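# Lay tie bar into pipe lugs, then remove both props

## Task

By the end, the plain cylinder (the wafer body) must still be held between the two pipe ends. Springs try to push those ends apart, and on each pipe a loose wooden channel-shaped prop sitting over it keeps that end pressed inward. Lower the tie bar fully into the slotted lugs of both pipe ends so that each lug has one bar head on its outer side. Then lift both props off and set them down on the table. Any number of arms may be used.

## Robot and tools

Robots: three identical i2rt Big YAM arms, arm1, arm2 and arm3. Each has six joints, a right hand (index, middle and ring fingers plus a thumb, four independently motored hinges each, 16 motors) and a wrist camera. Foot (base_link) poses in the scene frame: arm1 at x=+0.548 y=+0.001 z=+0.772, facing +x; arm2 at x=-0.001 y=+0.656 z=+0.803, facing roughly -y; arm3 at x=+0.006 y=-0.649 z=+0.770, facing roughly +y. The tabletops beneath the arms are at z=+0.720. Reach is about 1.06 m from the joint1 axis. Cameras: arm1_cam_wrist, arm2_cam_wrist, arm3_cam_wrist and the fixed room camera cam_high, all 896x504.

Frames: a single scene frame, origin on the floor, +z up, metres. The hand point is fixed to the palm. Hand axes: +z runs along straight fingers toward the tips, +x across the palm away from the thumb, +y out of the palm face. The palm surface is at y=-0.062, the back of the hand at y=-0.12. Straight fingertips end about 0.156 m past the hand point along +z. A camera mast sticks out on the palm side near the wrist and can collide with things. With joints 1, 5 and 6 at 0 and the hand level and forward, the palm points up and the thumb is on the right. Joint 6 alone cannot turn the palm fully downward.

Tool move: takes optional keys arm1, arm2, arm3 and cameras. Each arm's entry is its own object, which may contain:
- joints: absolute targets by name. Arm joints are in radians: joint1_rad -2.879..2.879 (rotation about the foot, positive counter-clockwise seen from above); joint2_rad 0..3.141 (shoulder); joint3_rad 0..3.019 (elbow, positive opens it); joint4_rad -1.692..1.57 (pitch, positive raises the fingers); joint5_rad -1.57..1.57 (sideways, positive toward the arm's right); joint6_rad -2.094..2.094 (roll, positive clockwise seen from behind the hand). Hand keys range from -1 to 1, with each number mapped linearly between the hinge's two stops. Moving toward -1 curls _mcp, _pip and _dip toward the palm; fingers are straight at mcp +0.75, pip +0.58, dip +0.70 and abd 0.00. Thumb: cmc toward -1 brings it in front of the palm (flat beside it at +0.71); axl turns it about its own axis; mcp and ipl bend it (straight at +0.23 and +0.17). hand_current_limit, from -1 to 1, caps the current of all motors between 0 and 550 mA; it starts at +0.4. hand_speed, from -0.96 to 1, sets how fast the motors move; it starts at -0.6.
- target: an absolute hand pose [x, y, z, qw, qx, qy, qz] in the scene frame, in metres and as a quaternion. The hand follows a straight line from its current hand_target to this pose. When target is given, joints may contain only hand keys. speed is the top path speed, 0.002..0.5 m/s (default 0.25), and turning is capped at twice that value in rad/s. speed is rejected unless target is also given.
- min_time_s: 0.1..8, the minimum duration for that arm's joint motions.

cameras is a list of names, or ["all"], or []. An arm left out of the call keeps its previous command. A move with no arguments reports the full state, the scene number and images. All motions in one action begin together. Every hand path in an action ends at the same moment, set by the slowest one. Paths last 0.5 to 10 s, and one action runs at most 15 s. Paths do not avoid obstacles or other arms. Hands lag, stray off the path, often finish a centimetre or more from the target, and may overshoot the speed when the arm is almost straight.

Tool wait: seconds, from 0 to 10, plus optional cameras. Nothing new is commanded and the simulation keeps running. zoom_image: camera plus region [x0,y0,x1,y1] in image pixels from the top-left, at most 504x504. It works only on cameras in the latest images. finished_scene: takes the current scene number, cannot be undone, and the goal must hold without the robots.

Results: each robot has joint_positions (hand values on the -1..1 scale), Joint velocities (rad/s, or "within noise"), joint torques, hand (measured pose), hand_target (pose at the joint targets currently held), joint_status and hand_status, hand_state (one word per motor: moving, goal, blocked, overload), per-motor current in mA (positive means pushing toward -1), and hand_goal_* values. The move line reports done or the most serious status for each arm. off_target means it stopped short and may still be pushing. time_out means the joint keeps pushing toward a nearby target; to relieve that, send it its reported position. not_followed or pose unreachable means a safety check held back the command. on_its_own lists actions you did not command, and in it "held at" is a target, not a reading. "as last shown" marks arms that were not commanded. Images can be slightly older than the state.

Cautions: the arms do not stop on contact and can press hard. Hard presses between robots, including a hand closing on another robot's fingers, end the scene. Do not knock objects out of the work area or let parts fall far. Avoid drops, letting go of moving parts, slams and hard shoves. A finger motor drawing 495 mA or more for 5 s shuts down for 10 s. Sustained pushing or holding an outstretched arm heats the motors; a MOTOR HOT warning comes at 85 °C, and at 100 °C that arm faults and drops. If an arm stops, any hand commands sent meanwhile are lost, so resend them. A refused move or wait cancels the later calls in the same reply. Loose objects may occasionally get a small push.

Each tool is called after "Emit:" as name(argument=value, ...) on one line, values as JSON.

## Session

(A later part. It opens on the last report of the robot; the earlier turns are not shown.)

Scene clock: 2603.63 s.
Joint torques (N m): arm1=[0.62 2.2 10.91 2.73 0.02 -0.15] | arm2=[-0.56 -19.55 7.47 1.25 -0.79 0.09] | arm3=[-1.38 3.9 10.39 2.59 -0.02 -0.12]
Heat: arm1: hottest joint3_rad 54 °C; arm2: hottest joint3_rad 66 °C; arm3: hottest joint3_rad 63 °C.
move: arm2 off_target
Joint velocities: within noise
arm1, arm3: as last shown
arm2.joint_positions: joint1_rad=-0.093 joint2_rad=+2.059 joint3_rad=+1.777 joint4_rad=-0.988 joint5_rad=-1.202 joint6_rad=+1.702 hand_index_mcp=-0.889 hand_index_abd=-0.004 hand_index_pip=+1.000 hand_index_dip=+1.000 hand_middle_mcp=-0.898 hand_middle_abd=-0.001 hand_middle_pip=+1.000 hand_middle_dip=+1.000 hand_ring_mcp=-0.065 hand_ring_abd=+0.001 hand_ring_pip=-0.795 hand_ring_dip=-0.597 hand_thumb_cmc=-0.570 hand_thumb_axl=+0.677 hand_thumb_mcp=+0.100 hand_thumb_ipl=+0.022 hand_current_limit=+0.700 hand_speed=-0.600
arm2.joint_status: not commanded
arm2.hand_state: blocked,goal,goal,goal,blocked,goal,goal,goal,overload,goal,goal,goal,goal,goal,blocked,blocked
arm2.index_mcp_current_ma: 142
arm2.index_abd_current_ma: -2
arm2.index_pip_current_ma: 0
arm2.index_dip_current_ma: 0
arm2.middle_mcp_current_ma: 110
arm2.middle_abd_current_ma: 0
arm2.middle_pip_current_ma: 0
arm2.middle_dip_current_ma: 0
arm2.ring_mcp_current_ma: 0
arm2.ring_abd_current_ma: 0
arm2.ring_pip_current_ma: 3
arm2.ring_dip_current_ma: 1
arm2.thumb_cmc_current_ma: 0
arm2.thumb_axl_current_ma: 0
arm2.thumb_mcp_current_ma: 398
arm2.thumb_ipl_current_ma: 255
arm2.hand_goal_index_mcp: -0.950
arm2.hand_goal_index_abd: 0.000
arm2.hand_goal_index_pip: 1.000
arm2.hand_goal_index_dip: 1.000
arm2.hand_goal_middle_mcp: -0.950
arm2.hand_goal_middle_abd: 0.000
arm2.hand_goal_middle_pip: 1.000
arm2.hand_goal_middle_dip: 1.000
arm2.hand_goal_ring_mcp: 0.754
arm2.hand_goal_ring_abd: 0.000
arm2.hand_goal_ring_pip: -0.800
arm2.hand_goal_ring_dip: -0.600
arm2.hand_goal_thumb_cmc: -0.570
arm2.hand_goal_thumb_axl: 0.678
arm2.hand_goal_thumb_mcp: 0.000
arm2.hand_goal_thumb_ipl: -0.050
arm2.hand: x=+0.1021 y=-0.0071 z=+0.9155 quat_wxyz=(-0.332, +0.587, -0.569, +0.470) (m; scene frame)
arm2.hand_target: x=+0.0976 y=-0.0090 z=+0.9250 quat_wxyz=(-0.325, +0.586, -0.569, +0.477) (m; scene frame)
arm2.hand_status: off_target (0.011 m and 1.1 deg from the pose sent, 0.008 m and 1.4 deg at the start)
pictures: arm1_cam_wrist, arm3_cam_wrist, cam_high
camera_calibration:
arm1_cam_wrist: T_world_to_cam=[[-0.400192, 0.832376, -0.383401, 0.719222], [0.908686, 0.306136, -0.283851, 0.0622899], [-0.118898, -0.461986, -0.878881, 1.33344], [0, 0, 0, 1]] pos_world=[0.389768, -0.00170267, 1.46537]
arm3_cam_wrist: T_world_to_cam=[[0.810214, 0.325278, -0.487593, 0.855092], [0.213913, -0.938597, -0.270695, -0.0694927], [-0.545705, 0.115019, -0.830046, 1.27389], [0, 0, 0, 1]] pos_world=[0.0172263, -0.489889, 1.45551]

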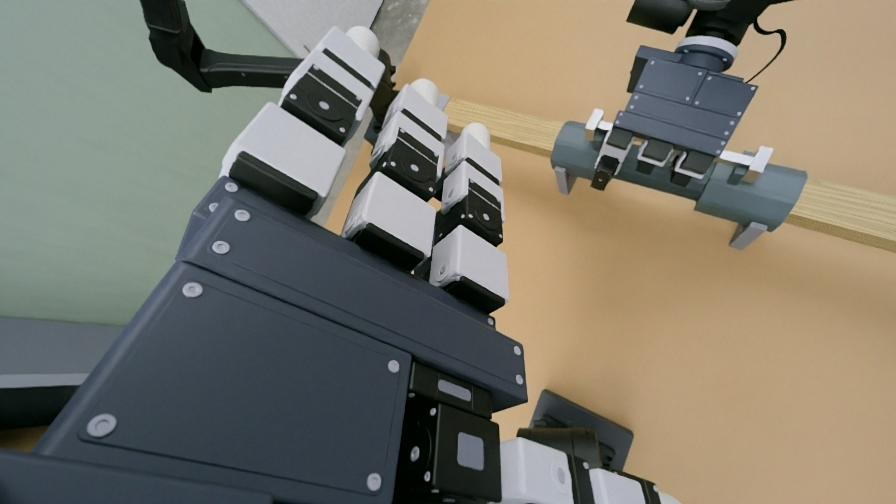

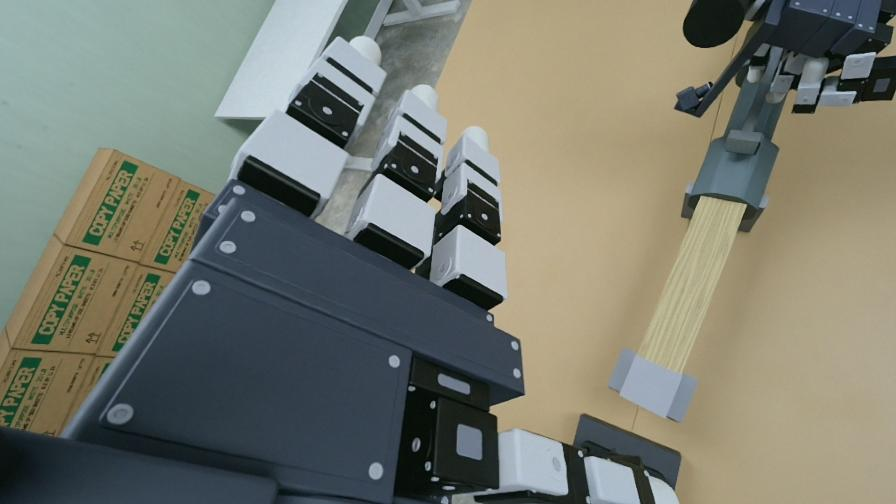

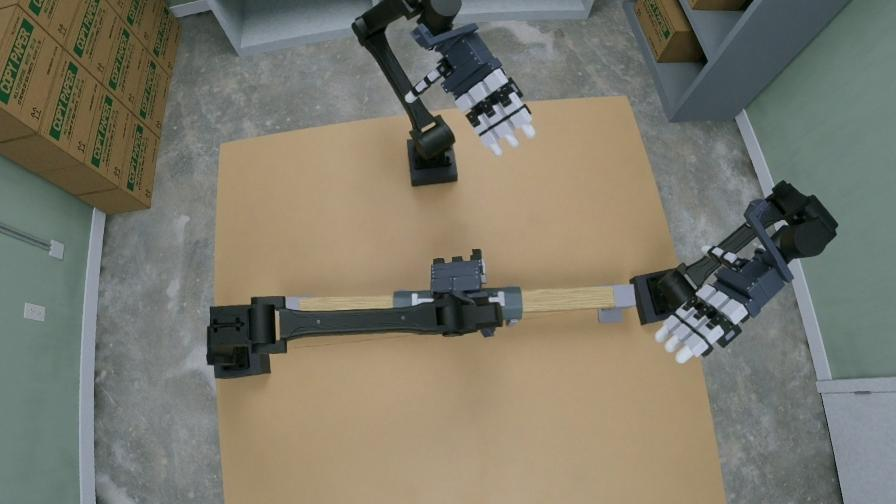

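Emit:
move(arm2={"target":[0.1035,-0.0090,0.915,-0.32489,0.58586,-0.56985,0.47699],"speed":0.04}, cameras=["arm1_cam_wrist","arm3_cam_wrist","cam_high"])

Emit:
zoom_image(camera="arm3_cam_wrist", region=[710, 60, 800, 170])

Emit:
zoom_image(camera="arm1_cam_wrist", region=[715, 110, 795, 190])

Scene clock: 2616.13 s.
Joint torques (N m): arm1=[1.14 1.79 10.59 2.8 0.12 -0.06] | arm2=[0.26 -18.49 7.24 1.55 -0.65 0.06] | arm3=[-1.49 4.01 10.39 2.59 -0.01 -0.13]
Heat: arm1: hottest joint3_rad 54 °C; arm2: hottest joint3_rad 66 °C; arm3: hottest joint3_rad 63 °C.
move: arm2 done
Joint velocities: within noise
arm1, arm3: as last shown
arm2.joint_positions: joint1_rad=-0.093 joint2_rad=+2.051 joint3_rad=+1.758 joint4_rad=-0.943 joint5_rad=-1.202 joint6_rad=+1.732 hand_index_mcp=-0.889 hand_index_abd=+0.001 hand_index_pip=+1.000 hand_index_dip=+1.000 hand_middle_mcp=-0.898 hand_middle_abd=+0.002 hand_middle_pip=+1.000 hand_middle_dip=+1.000 hand_ring_mcp=-0.065 hand_ring_abd=+0.001 hand_ring_pip=-0.795 hand_ring_dip=-0.597 hand_thumb_cmc=-0.569 hand_thumb_axl=+0.677 hand_thumb_mcp=+0.100 hand_thumb_ipl=+0.022 hand_current_limit=+0.700 hand_speed=-0.600
arm2.joint_status: not commanded
arm2.hand_state: blocked,goal,goal,goal,blocked,goal,goal,goal,overload,goal,goal,goal,goal,goal,blocked,blocked
arm2.index_mcp_current_ma: 142
arm2.index_abd_current_ma: 0
arm2.index_pip_current_ma: 0
arm2.index_dip_current_ma: 0
arm2.middle_mcp_current_ma: 112
arm2.middle_abd_current_ma: 1
arm2.middle_pip_current_ma: 0
arm2.middle_dip_current_ma: 0
arm2.ring_mcp_current_ma: 0
arm2.ring_abd_current_ma: 0
arm2.ring_pip_current_ma: 3
arm2.ring_dip_current_ma: 1
arm2.thumb_cmc_current_ma: 1
arm2.thumb_axl_current_ma: 0
arm2.thumb_mcp_current_ma: 398
arm2.thumb_ipl_current_ma: 255
arm2.hand_goal_index_mcp: -0.950
arm2.hand_goal_index_abd: 0.000
arm2.hand_goal_index_pip: 1.000
arm2.hand_goal_index_dip: 1.000
arm2.hand_goal_middle_mcp: -0.950
arm2.hand_goal_middle_abd: 0.000
arm2.hand_goal_middle_pip: 1.000
arm2.hand_goal_middle_dip: 1.000
arm2.hand_goal_ring_mcp: 0.754
arm2.hand_goal_ring_abd: 0.000
arm2.hand_goal_ring_pip: -0.800
arm2.hand_goal_ring_dip: -0.600
arm2.hand_goal_thumb_cmc: -0.570
arm2.hand_goal_thumb_axl: 0.678
arm2.hand_goal_thumb_mcp: 0.000
arm2.hand_goal_thumb_ipl: -0.050
arm2.hand: x=+0.1024 y=-0.0081 z=+0.9148 quat_wxyz=(-0.329, +0.584, -0.570, +0.475) (m; scene frame)
arm2.hand_target: x=+0.1035 y=-0.0090 z=+0.9150 quat_wxyz=(-0.325, +0.586, -0.569, +0.477) (m; scene frame)
arm2.hand_status: done (0.001 m and 0.6 deg from the pose sent, 0.002 m and 1.2 deg at the start)
pictures: arm1_cam_wrist, arm3_cam_wrist, cam_high
camera_calibration:
arm1_cam_wrist: T_world_to_cam=[[-0.400192, 0.832376, -0.383401, 0.719222], [0.908686, 0.306136, -0.283851, 0.0622899], [-0.118898, -0.461986, -0.878881, 1.33344], [0, 0, 0, 1]] pos_world=[0.389768, -0.00170267, 1.46537]
arm3_cam_wrist: T_world_to_cam=[[0.810214, 0.325278, -0.487593, 0.855092], [0.213913, -0.938597, -0.270695, -0.0694927], [-0.545705, 0.115019, -0.830046, 1.27389], [0, 0, 0, 1]] pos_world=[0.0172263, -0.489889, 1.45551]

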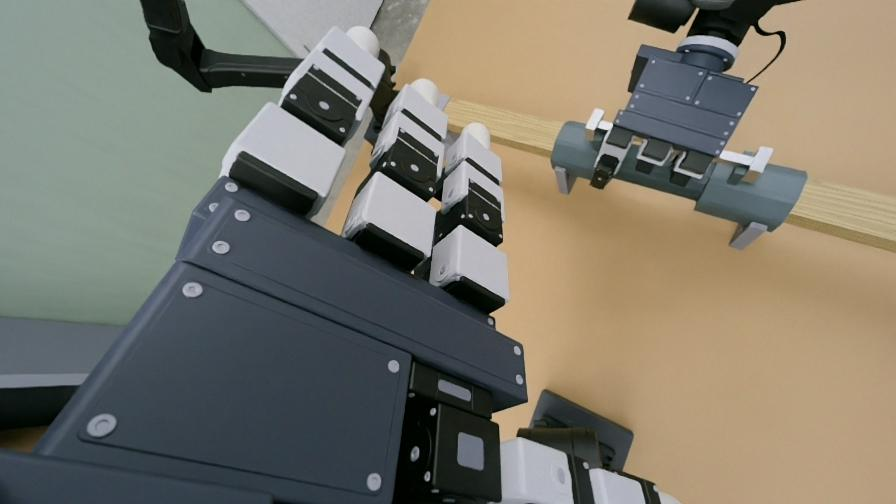

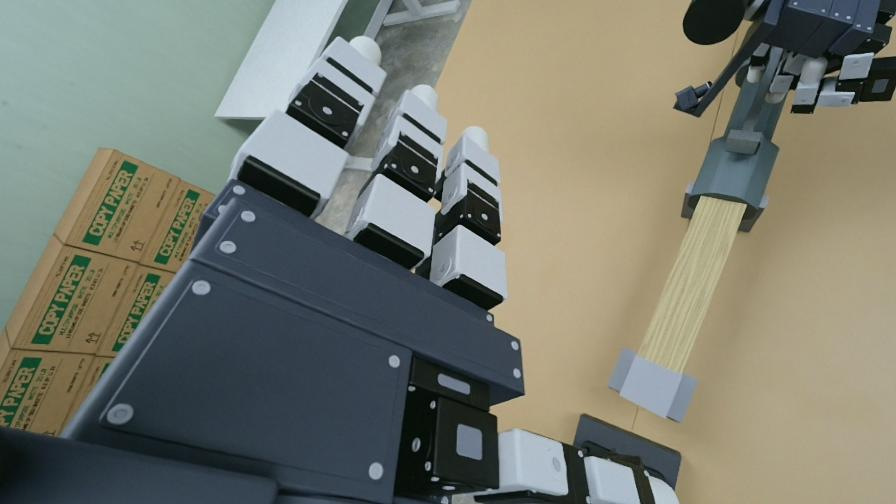

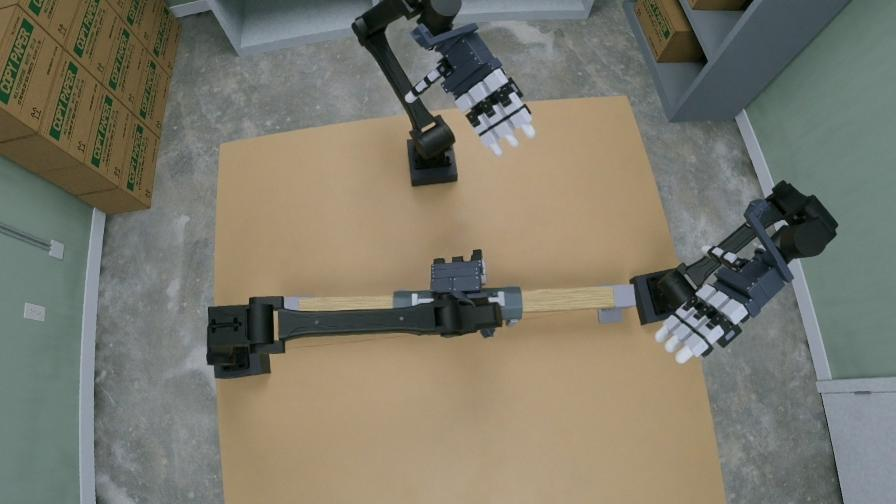

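Scaled by 4.582 from the camera's 896x504 image, which has a finer 1280x720 frame.

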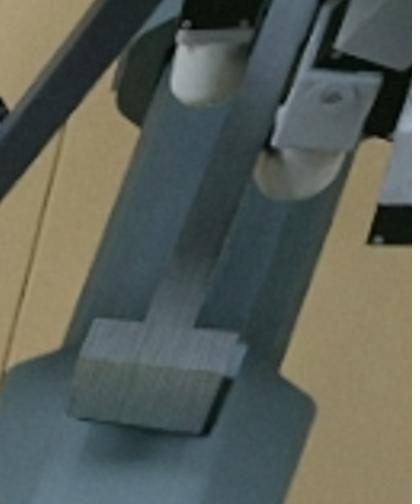

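Scaled by 6.300 from the camera's 896x504 image, which has a finer 1280x720 frame.

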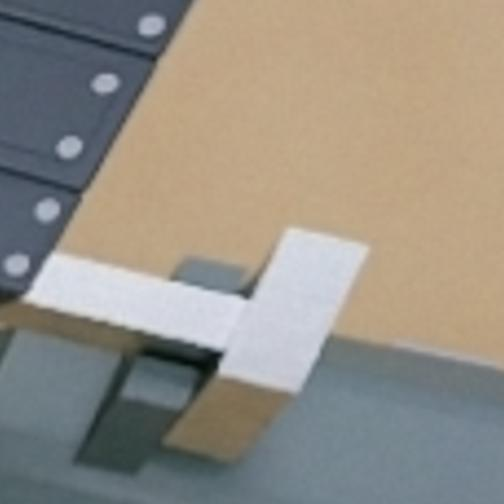

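Emit:
move(arm2={"target":[0.1095,-0.0090,0.912,-0.32904,0.59081,-0.56472,0.47413],"speed":0.04}, cameras=["arm1_cam_wrist","arm3_cam_wrist","cam_high"])

Emit:
zoom_image(camera="arm3_cam_wrist", region=[710, 60, 800, 170])

Emit:
zoom_image(camera="arm1_cam_wrist", region=[715, 110, 795, 190])

Scene clock: 2631.13 s.
Joint torques (N m): arm1=[-0.03 2.2 10.66 2.85 0.06 -0.04] | arm2=[0.85 -17.73 7.99 0.7 -0.76 -0.17] | arm3=[-1.44 3.96 10.36 2.61 -0.02 -0.14]
Heat: arm1: hottest joint3_rad 54 °C; arm2: hottest joint3_rad 64 °C; arm3: hottest joint3_rad 63 °C.
move: arm2 done
Joint velocities: within noise
arm1, arm3: as last shown
arm2.joint_positions: joint1_rad=-0.091 joint2_rad=+2.051 joint3_rad=+1.758 joint4_rad=-0.943 joint5_rad=-1.202 joint6_rad=+1.732 hand_index_mcp=-0.889 hand_index_abd=+0.001 hand_index_pip=+1.000 hand_index_dip=+1.000 hand_middle_mcp=-0.898 hand_middle_abd=+0.002 hand_middle_pip=+1.000 hand_middle_dip=+1.000 hand_ring_mcp=-0.065 hand_ring_abd=+0.001 hand_ring_pip=-0.795 hand_ring_dip=-0.597 hand_thumb_cmc=-0.569 hand_thumb_axl=+0.677 hand_thumb_mcp=+0.100 hand_thumb_ipl=+0.022 hand_current_limit=+0.700 hand_speed=-0.600
arm2.joint_status: not commanded
arm2.hand_state: blocked,goal,goal,goal,blocked,goal,goal,goal,overload,goal,goal,goal,goal,goal,blocked,blocked
arm2.index_mcp_current_ma: 142
arm2.index_abd_current_ma: 0
arm2.index_pip_current_ma: 0
arm2.index_dip_current_ma: 0
arm2.middle_mcp_current_ma: 112
arm2.middle_abd_current_ma: 1
arm2.middle_pip_current_ma: 0
arm2.middle_dip_current_ma: 0
arm2.ring_mcp_current_ma: 0
arm2.ring_abd_current_ma: 0
arm2.ring_pip_current_ma: 3
arm2.ring_dip_current_ma: 1
arm2.thumb_cmc_current_ma: 1
arm2.thumb_axl_current_ma: 0
arm2.thumb_mcp_current_ma: 398
arm2.thumb_ipl_current_ma: 255
arm2.hand_goal_index_mcp: -0.950
arm2.hand_goal_index_abd: 0.000
arm2.hand_goal_index_pip: 1.000
arm2.hand_goal_index_dip: 1.000
arm2.hand_goal_middle_mcp: -0.950
arm2.hand_goal_middle_abd: 0.000
arm2.hand_goal_middle_pip: 1.000
arm2.hand_goal_middle_dip: 1.000
arm2.hand_goal_ring_mcp: 0.754
arm2.hand_goal_ring_abd: 0.000
arm2.hand_goal_ring_pip: -0.800
arm2.hand_goal_ring_dip: -0.600
arm2.hand_goal_thumb_cmc: -0.570
arm2.hand_goal_thumb_axl: 0.678
arm2.hand_goal_thumb_mcp: 0.000
arm2.hand_goal_thumb_ipl: -0.050
arm2.hand: x=+0.1039 y=-0.0079 z=+0.9148 quat_wxyz=(-0.329, +0.585, -0.570, +0.474) (m; scene frame)
arm2.hand_target: x=+0.1096 y=-0.0090 z=+0.9120 quat_wxyz=(-0.329, +0.590, -0.564, +0.474) (m; scene frame)
arm2.hand_status: done (0.006 m and 0.9 deg from the pose sent, 0.008 m and 1.0 deg at the start)
pictures: arm1_cam_wrist, arm3_cam_wrist, cam_high
camera_calibration:
arm1_cam_wrist: T_world_to_cam=[[-0.400192, 0.832376, -0.383401, 0.719222], [0.908686, 0.306136, -0.283851, 0.0622899], [-0.118898, -0.461986, -0.878881, 1.33344], [0, 0, 0, 1]] pos_world=[0.389768, -0.00170267, 1.46537]
arm3_cam_wrist: T_world_to_cam=[[0.810214, 0.325278, -0.487593, 0.855092], [0.213913, -0.938597, -0.270695, -0.0694927], [-0.545705, 0.115019, -0.830046, 1.27389], [0, 0, 0, 1]] pos_world=[0.0172263, -0.489889, 1.45551]

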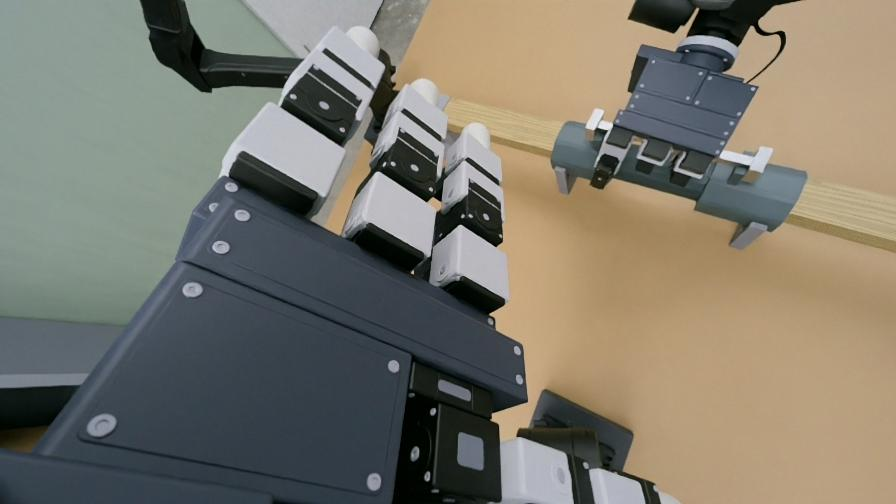

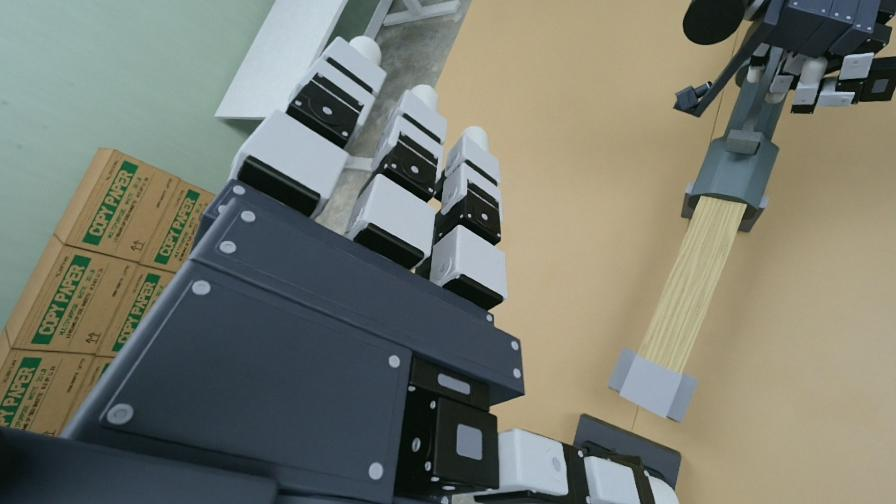

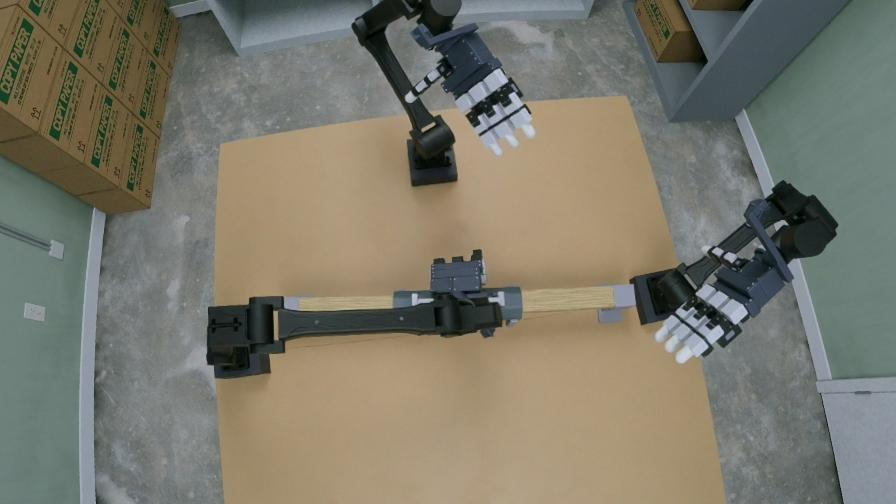

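Scaled by 4.582 from the camera's 896x504 image, which has a finer 1280x720 frame.

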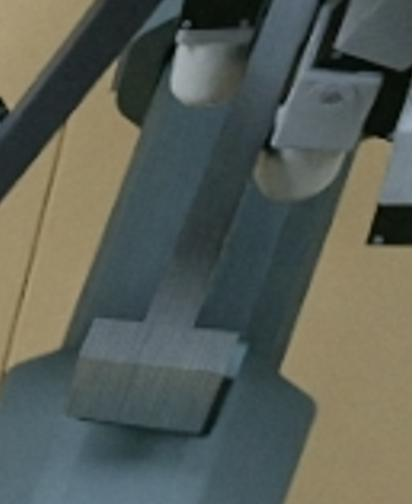

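Scaled by 6.300 from the camera's 896x504 image, which has a finer 1280x720 frame.

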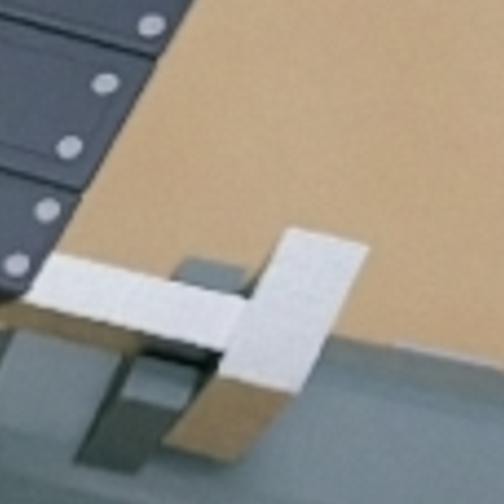

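Emit:
move(arm2={"target":[0.1135,-0.0090,0.905,-0.32904,0.59081,-0.56472,0.47413],"speed":0.04}, cameras=["arm1_cam_wrist","arm3_cam_wrist","cam_high"])

Emit:
zoom_image(camera="arm3_cam_wrist", region=[710, 60, 800, 170])

Emit:
zoom_image(camera="arm1_cam_wrist", region=[715, 110, 795, 190])

Scene clock: 2644.40 s.
Joint torques (N m): arm1=[-0.03 2.49 10.63 2.76 0.01 -0.05] | arm2=[1.44 -17.49 7.19 1.65 -0.68 -0.05] | arm3=[-1.38 4.07 10.36 2.56 -0.02 -0.13]
Heat: arm1: hottest joint3_rad 54 °C; arm2: hottest joint3_rad 63 °C; arm3: hottest joint3_rad 63 °C.
move: arm2 off_target
Joint velocities: within noise
arm1, arm3: as last shown
arm2.joint_positions: joint1_rad=-0.091 joint2_rad=+2.051 joint3_rad=+1.755 joint4_rad=-0.936 joint5_rad=-1.202 joint6_rad=+1.735 hand_index_mcp=-0.889 hand_index_abd=+0.004 hand_index_pip=+1.000 hand_index_dip=+1.000 hand_middle_mcp=-0.898 hand_middle_abd=+0.005 hand_middle_pip=+1.000 hand_middle_dip=+1.000 hand_ring_mcp=-0.065 hand_ring_abd=+0.001 hand_ring_pip=-0.795 hand_ring_dip=-0.597 hand_thumb_cmc=-0.566 hand_thumb_axl=+0.677 hand_thumb_mcp=+0.100 hand_thumb_ipl=+0.022 hand_current_limit=+0.700 hand_speed=-0.600
arm2.joint_status: not commanded
arm2.hand_state: blocked,goal,goal,goal,blocked,goal,goal,goal,overload,goal,goal,goal,goal,goal,blocked,blocked
arm2.index_mcp_current_ma: 140
arm2.index_abd_current_ma: 2
arm2.index_pip_current_ma: 0
arm2.index_dip_current_ma: 0
arm2.middle_mcp_current_ma: 112
arm2.middle_abd_current_ma: 3
arm2.middle_pip_current_ma: 0
arm2.middle_dip_current_ma: 0
arm2.ring_mcp_current_ma: 0
arm2.ring_abd_current_ma: 0
arm2.ring_pip_current_ma: 3
arm2.ring_dip_current_ma: 1
arm2.thumb_cmc_current_ma: 2
arm2.thumb_axl_current_ma: 0
arm2.thumb_mcp_current_ma: 398
arm2.thumb_ipl_current_ma: 255
arm2.hand_goal_index_mcp: -0.950
arm2.hand_goal_index_abd: 0.000
arm2.hand_goal_index_pip: 1.000
arm2.hand_goal_index_dip: 1.000
arm2.hand_goal_middle_mcp: -0.950
arm2.hand_goal_middle_abd: 0.000
arm2.hand_goal_middle_pip: 1.000
arm2.hand_goal_middle_dip: 1.000
arm2.hand_goal_ring_mcp: 0.754
arm2.hand_goal_ring_abd: 0.000
arm2.hand_goal_ring_pip: -0.800
arm2.hand_goal_ring_dip: -0.600
arm2.hand_goal_thumb_cmc: -0.570
arm2.hand_goal_thumb_axl: 0.678
arm2.hand_goal_thumb_mcp: 0.000
arm2.hand_goal_thumb_ipl: -0.050
arm2.hand: x=+0.1040 y=-0.0081 z=+0.9139 quat_wxyz=(-0.329, +0.585, -0.570, +0.475) (m; scene frame)
arm2.hand_target: x=+0.1134 y=-0.0087 z=+0.9050 quat_wxyz=(-0.329, +0.591, -0.564, +0.474) (m; scene frame)
arm2.hand_status: off_target (0.013 m and 0.9 deg from the pose sent, 0.014 m and 0.9 deg at the start)
pictures: arm1_cam_wrist, arm3_cam_wrist, cam_high
camera_calibration:
arm1_cam_wrist: T_world_to_cam=[[-0.400192, 0.832376, -0.383401, 0.719222], [0.908686, 0.306136, -0.283851, 0.0622899], [-0.118898, -0.461986, -0.878881, 1.33344], [0, 0, 0, 1]] pos_world=[0.389768, -0.00170267, 1.46537]
arm3_cam_wrist: T_world_to_cam=[[0.810214, 0.325278, -0.487593, 0.855092], [0.213913, -0.938597, -0.270695, -0.0694927], [-0.545705, 0.115019, -0.830046, 1.27389], [0, 0, 0, 1]] pos_world=[0.0172263, -0.489889, 1.45551]

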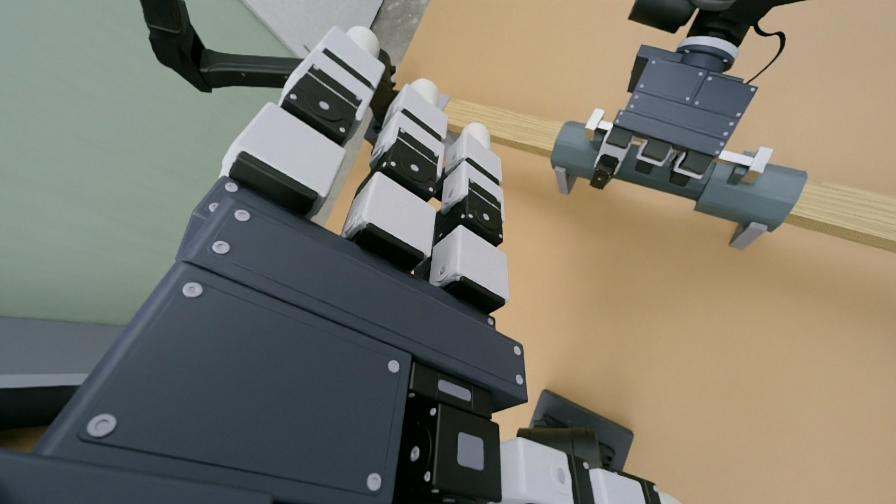

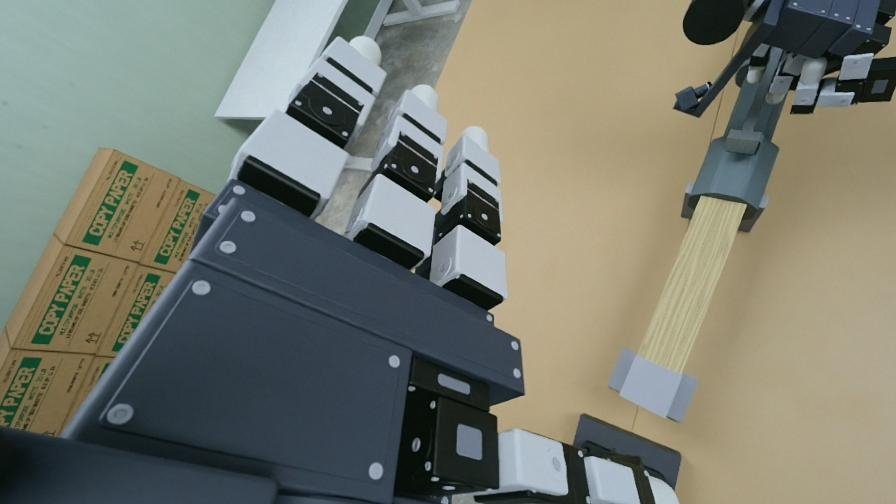

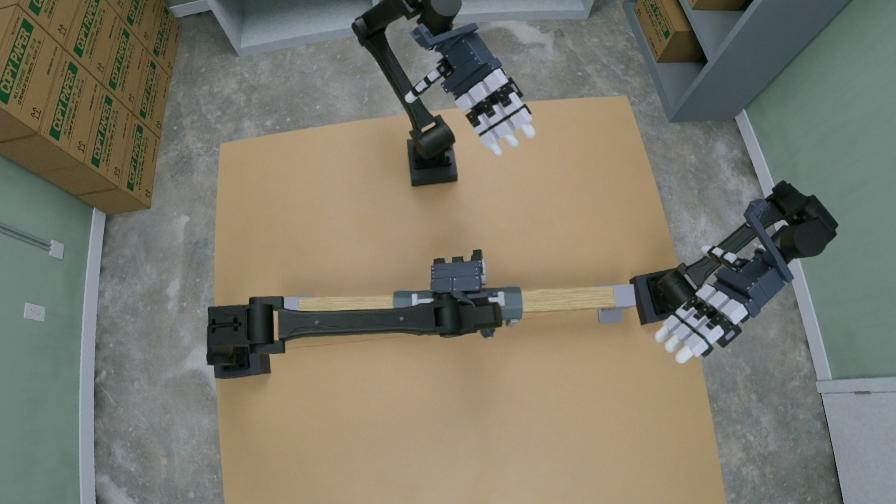

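Scaled by 4.582 from the camera's 896x504 image, which has a finer 1280x720 frame.

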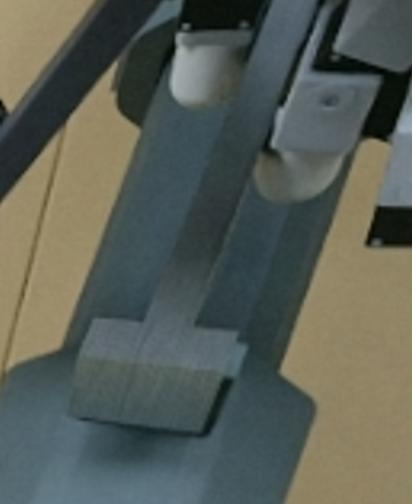

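Scaled by 6.300 from the camera's 896x504 image, which has a finer 1280x720 frame.

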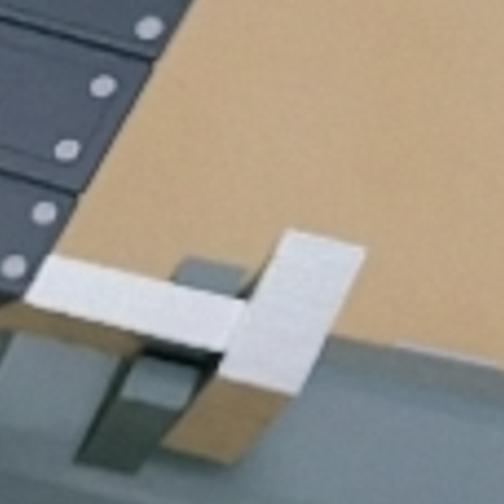

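Emit:
move(arm2={"target":[0.1175,-0.0090,0.912,-0.34134,0.60539,-0.54906,0.46536],"speed":0.05}, cameras=["arm1_cam_wrist","arm3_cam_wrist","cam_high"])

Emit:
zoom_image(camera="arm3_cam_wrist", region=[710, 60, 800, 170])

Emit:
zoom_image(camera="arm1_cam_wrist", region=[715, 110, 795, 190])

Scene clock: 2671.80 s.
Joint torques (N m): arm1=[0.26 1.73 10.71 2.91 -0.01 -0.11] | arm2=[1.85 -16.15 10.55 -0.17 -1.05 0.03] | arm3=[-1.49 3.96 10.37 2.56 -0.01 -0.13]
Heat: arm1: hottest joint3_rad 54 °C; arm2: hottest joint3_rad 66 °C; arm3: hottest joint3_rad 63 °C.
move: arm2 off_target
Joint velocities: within noise
arm1: as last shown
arm2.joint_positions: joint1_rad=-0.090 joint2_rad=+2.064 joint3_rad=+1.779 joint4_rad=-1.046 joint5_rad=-1.207 joint6_rad=+1.612 hand_index_mcp=-0.889 hand_index_abd=-0.017 hand_index_pip=+1.000 hand_index_dip=+1.000 hand_middle_mcp=-0.903 hand_middle_abd=-0.008 hand_middle_pip=+1.000 hand_middle_dip=+1.000 hand_ring_mcp=-0.065 hand_ring_abd=+0.001 hand_ring_pip=-0.795 hand_ring_dip=-0.597 hand_thumb_cmc=-0.578 hand_thumb_axl=+0.677 hand_thumb_mcp=+0.100 hand_thumb_ipl=+0.022 hand_current_limit=+0.700 hand_speed=-0.600
arm2.joint_status: not commanded
arm2.hand_state: blocked,goal,goal,goal,blocked,goal,goal,goal,overload,goal,goal,goal,goal,goal,blocked,blocked
arm2.index_mcp_current_ma: 141
arm2.index_abd_current_ma: -16
arm2.index_pip_current_ma: 0
arm2.index_dip_current_ma: 0
arm2.middle_mcp_current_ma: 97
arm2.middle_abd_current_ma: -5
arm2.middle_pip_current_ma: 0
arm2.middle_dip_current_ma: 0
arm2.ring_mcp_current_ma: 0
arm2.ring_abd_current_ma: 0
arm2.ring_pip_current_ma: 3
arm2.ring_dip_current_ma: 1
arm2.thumb_cmc_current_ma: -6
arm2.thumb_axl_current_ma: 0
arm2.thumb_mcp_current_ma: 398
arm2.thumb_ipl_current_ma: 255
arm2.hand_goal_index_mcp: -0.950
arm2.hand_goal_index_abd: 0.000
arm2.hand_goal_index_pip: 1.000
arm2.hand_goal_index_dip: 1.000
arm2.hand_goal_middle_mcp: -0.950
arm2.hand_goal_middle_abd: 0.000
arm2.hand_goal_middle_pip: 1.000
arm2.hand_goal_middle_dip: 1.000
arm2.hand_goal_ring_mcp: 0.754
arm2.hand_goal_ring_abd: 0.000
arm2.hand_goal_ring_pip: -0.800
arm2.hand_goal_ring_dip: -0.600
arm2.hand_goal_thumb_cmc: -0.570
arm2.hand_goal_thumb_axl: 0.678
arm2.hand_goal_thumb_mcp: 0.000
arm2.hand_goal_thumb_ipl: -0.050
arm2.hand: x=+0.1037 y=-0.0027 z=+0.9118 quat_wxyz=(-0.332, +0.602, -0.554, +0.470) (m; scene frame)
arm2.hand_target: x=+0.1175 y=-0.0084 z=+0.9119 quat_wxyz=(-0.340, +0.605, -0.549, +0.466) (m; scene frame)
arm2.hand_status: off_target (0.015 m and 1.4 deg from the pose sent, 0.014 m and 3.8 deg at the start)
arm3.joint_positions: joint1_rad=+0.443 joint2_rad=+0.524 joint3_rad=+1.325 joint4_rad=-1.149 joint5_rad=-0.043 joint6_rad=+1.166 hand_index_mcp=+0.754 hand_index_abd=+0.001 hand_index_pip=+0.577 hand_index_dip=+0.696 hand_middle_mcp=+0.754 hand_middle_abd=+0.001 hand_middle_pip=+0.577 hand_middle_dip=+0.696 hand_ring_mcp=+0.754 hand_ring_abd=+0.001 hand_ring_pip=+0.577 hand_ring_dip=+0.696 hand_thumb_cmc=+0.714 hand_thumb_axl=+0.677 hand_thumb_mcp=+0.226 hand_thumb_ipl=+0.168 hand_current_limit=+0.400 hand_speed=-0.600
arm3.joint_status: not commanded
arm3.hand_state: goal,goal,goal,goal,goal,goal,goal,goal,goal,goal,goal,goal,goal,goal,goal,goal
arm3.index_mcp_current_ma: 0
arm3.index_abd_current_ma: 0
arm3.index_pip_current_ma: 0
arm3.index_dip_current_ma: 0
arm3.middle_mcp_current_ma: 0
arm3.middle_abd_current_ma: 0
arm3.middle_pip_current_ma: 0
arm3.middle_dip_current_ma: 0
arm3.ring_mcp_current_ma: 0
arm3.ring_abd_current_ma: 0
arm3.ring_pip_current_ma: 0
arm3.ring_dip_current_ma: 0
arm3.thumb_cmc_current_ma: 0
arm3.thumb_axl_current_ma: 0
arm3.thumb_mcp_current_ma: 0
arm3.thumb_ipl_current_ma: 0
arm3.hand_goal_index_mcp: 0.754
arm3.hand_goal_index_abd: 0.000
arm3.hand_goal_index_pip: 0.576
arm3.hand_goal_index_dip: 0.696
arm3.hand_goal_middle_mcp: 0.754
arm3.hand_goal_middle_abd: 0.000
arm3.hand_goal_middle_pip: 0.576
arm3.hand_goal_middle_dip: 0.696
arm3.hand_goal_ring_mcp: 0.754
arm3.hand_goal_ring_abd: 0.000
arm3.hand_goal_ring_pip: 0.576
arm3.hand_goal_ring_dip: 0.696
arm3.hand_goal_thumb_cmc: 0.714
arm3.hand_goal_thumb_axl: 0.678
arm3.hand_goal_thumb_mcp: 0.226
arm3.hand_goal_thumb_ipl: 0.168
arm3.hand: x=-0.0297 y=-0.4101 z=+1.3519 quat_wxyz=(-0.439, +0.259, +0.773, +0.379) (m; scene frame)
arm3.hand_target: x=-0.0277 y=-0.4139 z=+1.3638 quat_wxyz=(-0.447, +0.257, +0.765, +0.386) (m; scene frame)
arm3.hand_status: not commanded
pictures: arm1_cam_wrist, arm3_cam_wrist, cam_high
camera_calibration:
arm1_cam_wrist: T_world_to_cam=[[-0.400192, 0.832376, -0.383401, 0.719222], [0.908686, 0.306136, -0.283851, 0.0622899], [-0.118898, -0.461986, -0.878881, 1.33344], [0, 0, 0, 1]] pos_world=[0.389768, -0.00170267, 1.46537]
arm3_cam_wrist: T_world_to_cam=[[0.810214, 0.325278, -0.487593, 0.855092], [0.213913, -0.938597, -0.270695, -0.0694927], [-0.545705, 0.115019, -0.830046, 1.27389], [0, 0, 0, 1]] pos_world=[0.0172263, -0.489889, 1.45551]

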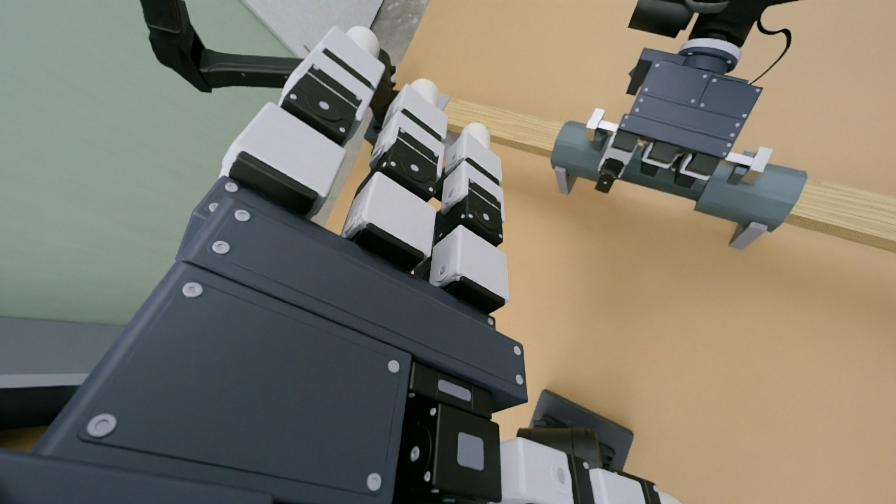

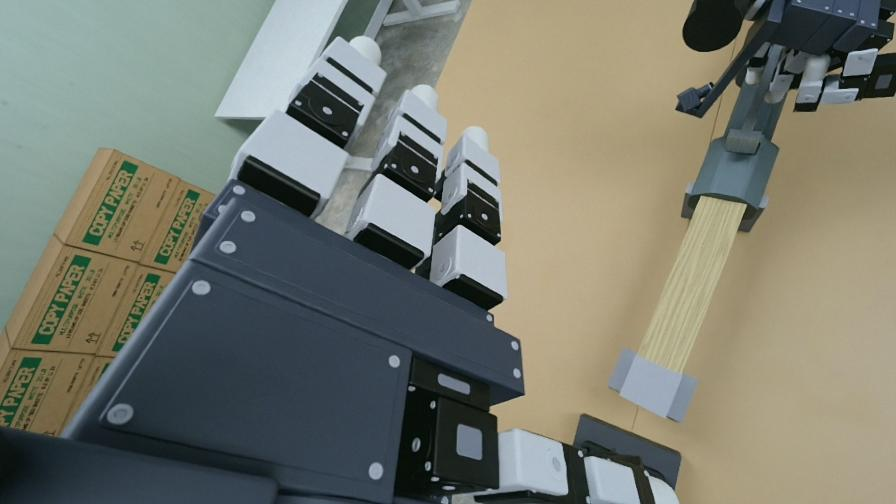

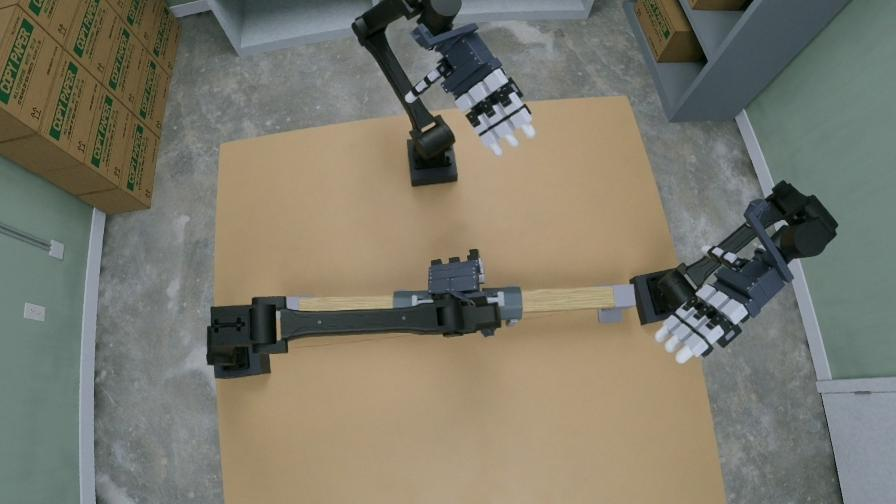

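Scaled by 4.582 from the camera's 896x504 image, which has a finer 1280x720 frame.

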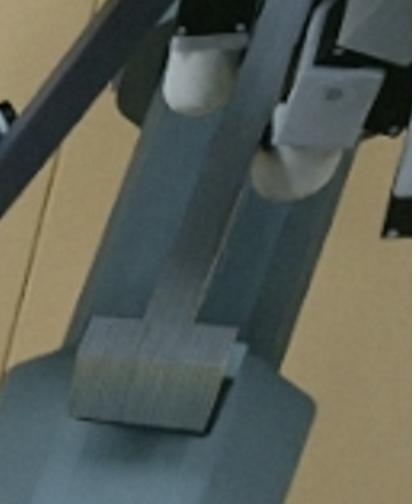

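Scaled by 6.300 from the camera's 896x504 image, which has a finer 1280x720 frame.

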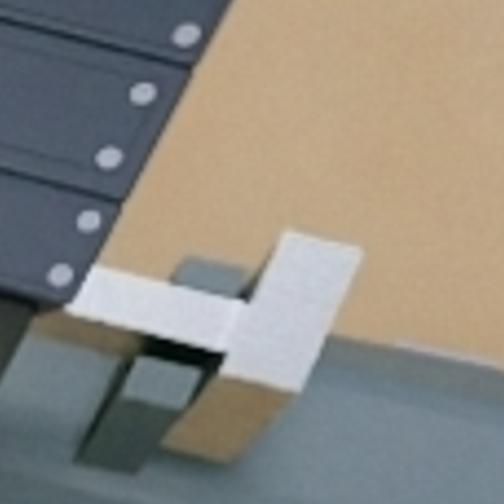

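Emit:
move(arm2={"joints":{"hand_index_mcp":-0.85,"hand_middle_mcp":-0.85,"hand_thumb_mcp":0.16,"hand_thumb_ipl":0.09}}, cameras=["arm1_cam_wrist","arm3_cam_wrist"])

Emit:
zoom_image(camera="arm3_cam_wrist", region=[710, 60, 800, 170])

Emit:
zoom_image(camera="arm1_cam_wrist", region=[715, 110, 795, 190])

Scene clock: 2684.27 s.
Joint torques (N m): arm1=[0.09 1.96 10.62 2.54 0.04 0.01] | arm2=[0.85 -17.2 10.54 0.13 -1.02 0] | arm3=[-1.44 3.96 10.33 2.61 -0.02 -0.12]
Heat: arm1: hottest joint3_rad 54 °C; arm2: hottest joint3_rad 66 °C; arm3: hottest joint3_rad 63 °C.
move: arm2 done
Joint velocities: within noise
arm1, arm3: as last shown
arm2.joint_positions: joint1_rad=-0.080 joint2_rad=+2.073 joint3_rad=+1.779 joint4_rad=-1.054 joint5_rad=-1.207 joint6_rad=+1.611 hand_index_mcp=-0.846 hand_index_abd=-0.002 hand_index_pip=+1.000 hand_index_dip=+1.000 hand_middle_mcp=-0.846 hand_middle_abd=-0.003 hand_middle_pip=+1.000 hand_middle_dip=+1.000 hand_ring_mcp=-0.065 hand_ring_abd=+0.001 hand_ring_pip=-0.795 hand_ring_dip=-0.597 hand_thumb_cmc=-0.571 hand_thumb_axl=+0.677 hand_thumb_mcp=+0.157 hand_thumb_ipl=+0.088 hand_current_limit=+0.700 hand_speed=-0.600
arm2.joint_status: all done
arm2.hand_state: goal,goal,goal,goal,goal,goal,goal,goal,overload,goal,goal,goal,goal,goal,goal,goal
arm2.index_mcp_current_ma: 2
arm2.index_abd_current_ma: -1
arm2.index_pip_current_ma: 0
arm2.index_dip_current_ma: 0
arm2.middle_mcp_current_ma: 2
arm2.middle_abd_current_ma: -1
arm2.middle_pip_current_ma: 0
arm2.middle_dip_current_ma: 0
arm2.ring_mcp_current_ma: 0
arm2.ring_abd_current_ma: 0
arm2.ring_pip_current_ma: 3
arm2.ring_dip_current_ma: 1
arm2.thumb_cmc_current_ma: 0
arm2.thumb_axl_current_ma: -1
arm2.thumb_mcp_current_ma: -2
arm2.thumb_ipl_current_ma: -1
arm2.hand_goal_index_mcp: -0.850
arm2.hand_goal_index_abd: 0.000
arm2.hand_goal_index_pip: 1.000
arm2.hand_goal_index_dip: 1.000
arm2.hand_goal_middle_mcp: -0.850
arm2.hand_goal_middle_abd: 0.000
arm2.hand_goal_middle_pip: 1.000
arm2.hand_goal_middle_dip: 1.000
arm2.hand_goal_ring_mcp: 0.754
arm2.hand_goal_ring_abd: 0.000
arm2.hand_goal_ring_pip: -0.800
arm2.hand_goal_ring_dip: -0.600
arm2.hand_goal_thumb_cmc: -0.570
arm2.hand_goal_thumb_axl: 0.678
arm2.hand_goal_thumb_mcp: 0.160
arm2.hand_goal_thumb_ipl: 0.090
arm2.hand: x=+0.1110 y=+0.0004 z=+0.9060 quat_wxyz=(-0.340, +0.602, -0.555, +0.463) (m; scene frame)
arm2.hand_target: x=+0.1174 y=-0.0084 z=+0.9120 quat_wxyz=(-0.340, +0.605, -0.549, +0.466) (m; scene frame)
arm2.hand_status: not commanded
pictures: arm1_cam_wrist, arm3_cam_wrist
camera_calibration:
arm1_cam_wrist: T_world_to_cam=[[-0.400192, 0.832376, -0.383401, 0.719222], [0.908686, 0.306136, -0.283851, 0.0622899], [-0.118898, -0.461986, -0.878881, 1.33344], [0, 0, 0, 1]] pos_world=[0.389768, -0.00170267, 1.46537]
arm3_cam_wrist: T_world_to_cam=[[0.810214, 0.325278, -0.487593, 0.855092], [0.213913, -0.938597, -0.270695, -0.0694927], [-0.545705, 0.115019, -0.830046, 1.27389], [0, 0, 0, 1]] pos_world=[0.0172263, -0.489889, 1.45551]

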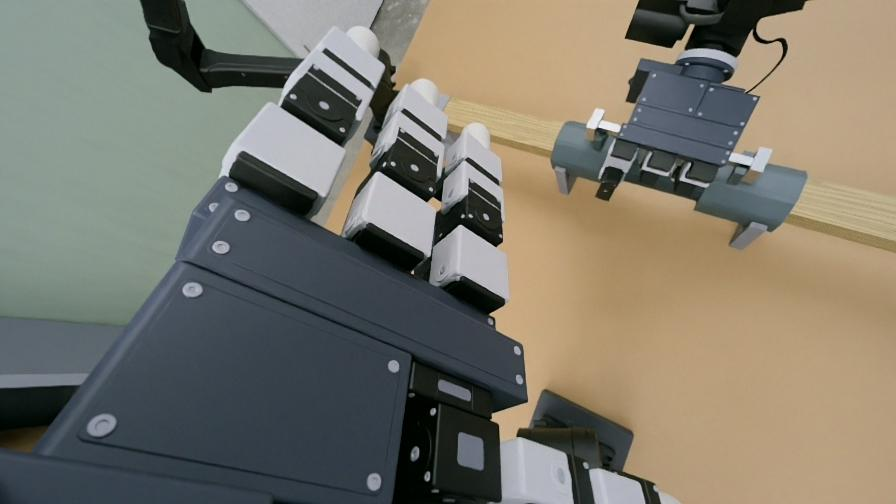

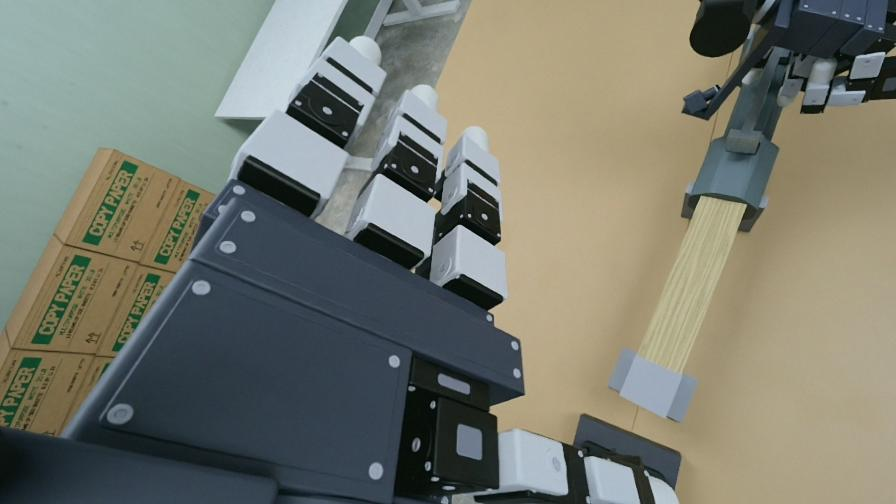

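Scaled by 4.582 from the camera's 896x504 image, which has a finer 1280x720 frame.

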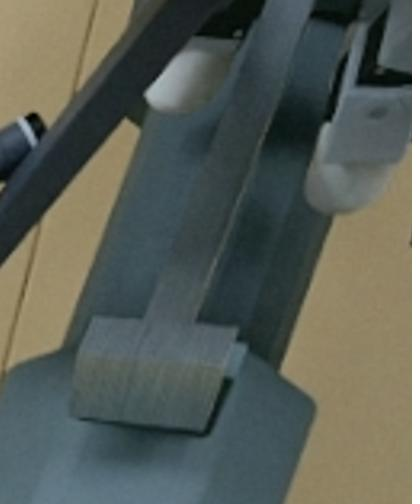

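Scaled by 6.300 from the camera's 896x504 image, which has a finer 1280x720 frame.

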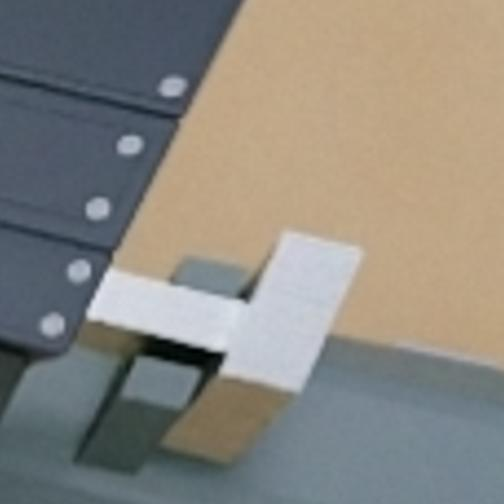

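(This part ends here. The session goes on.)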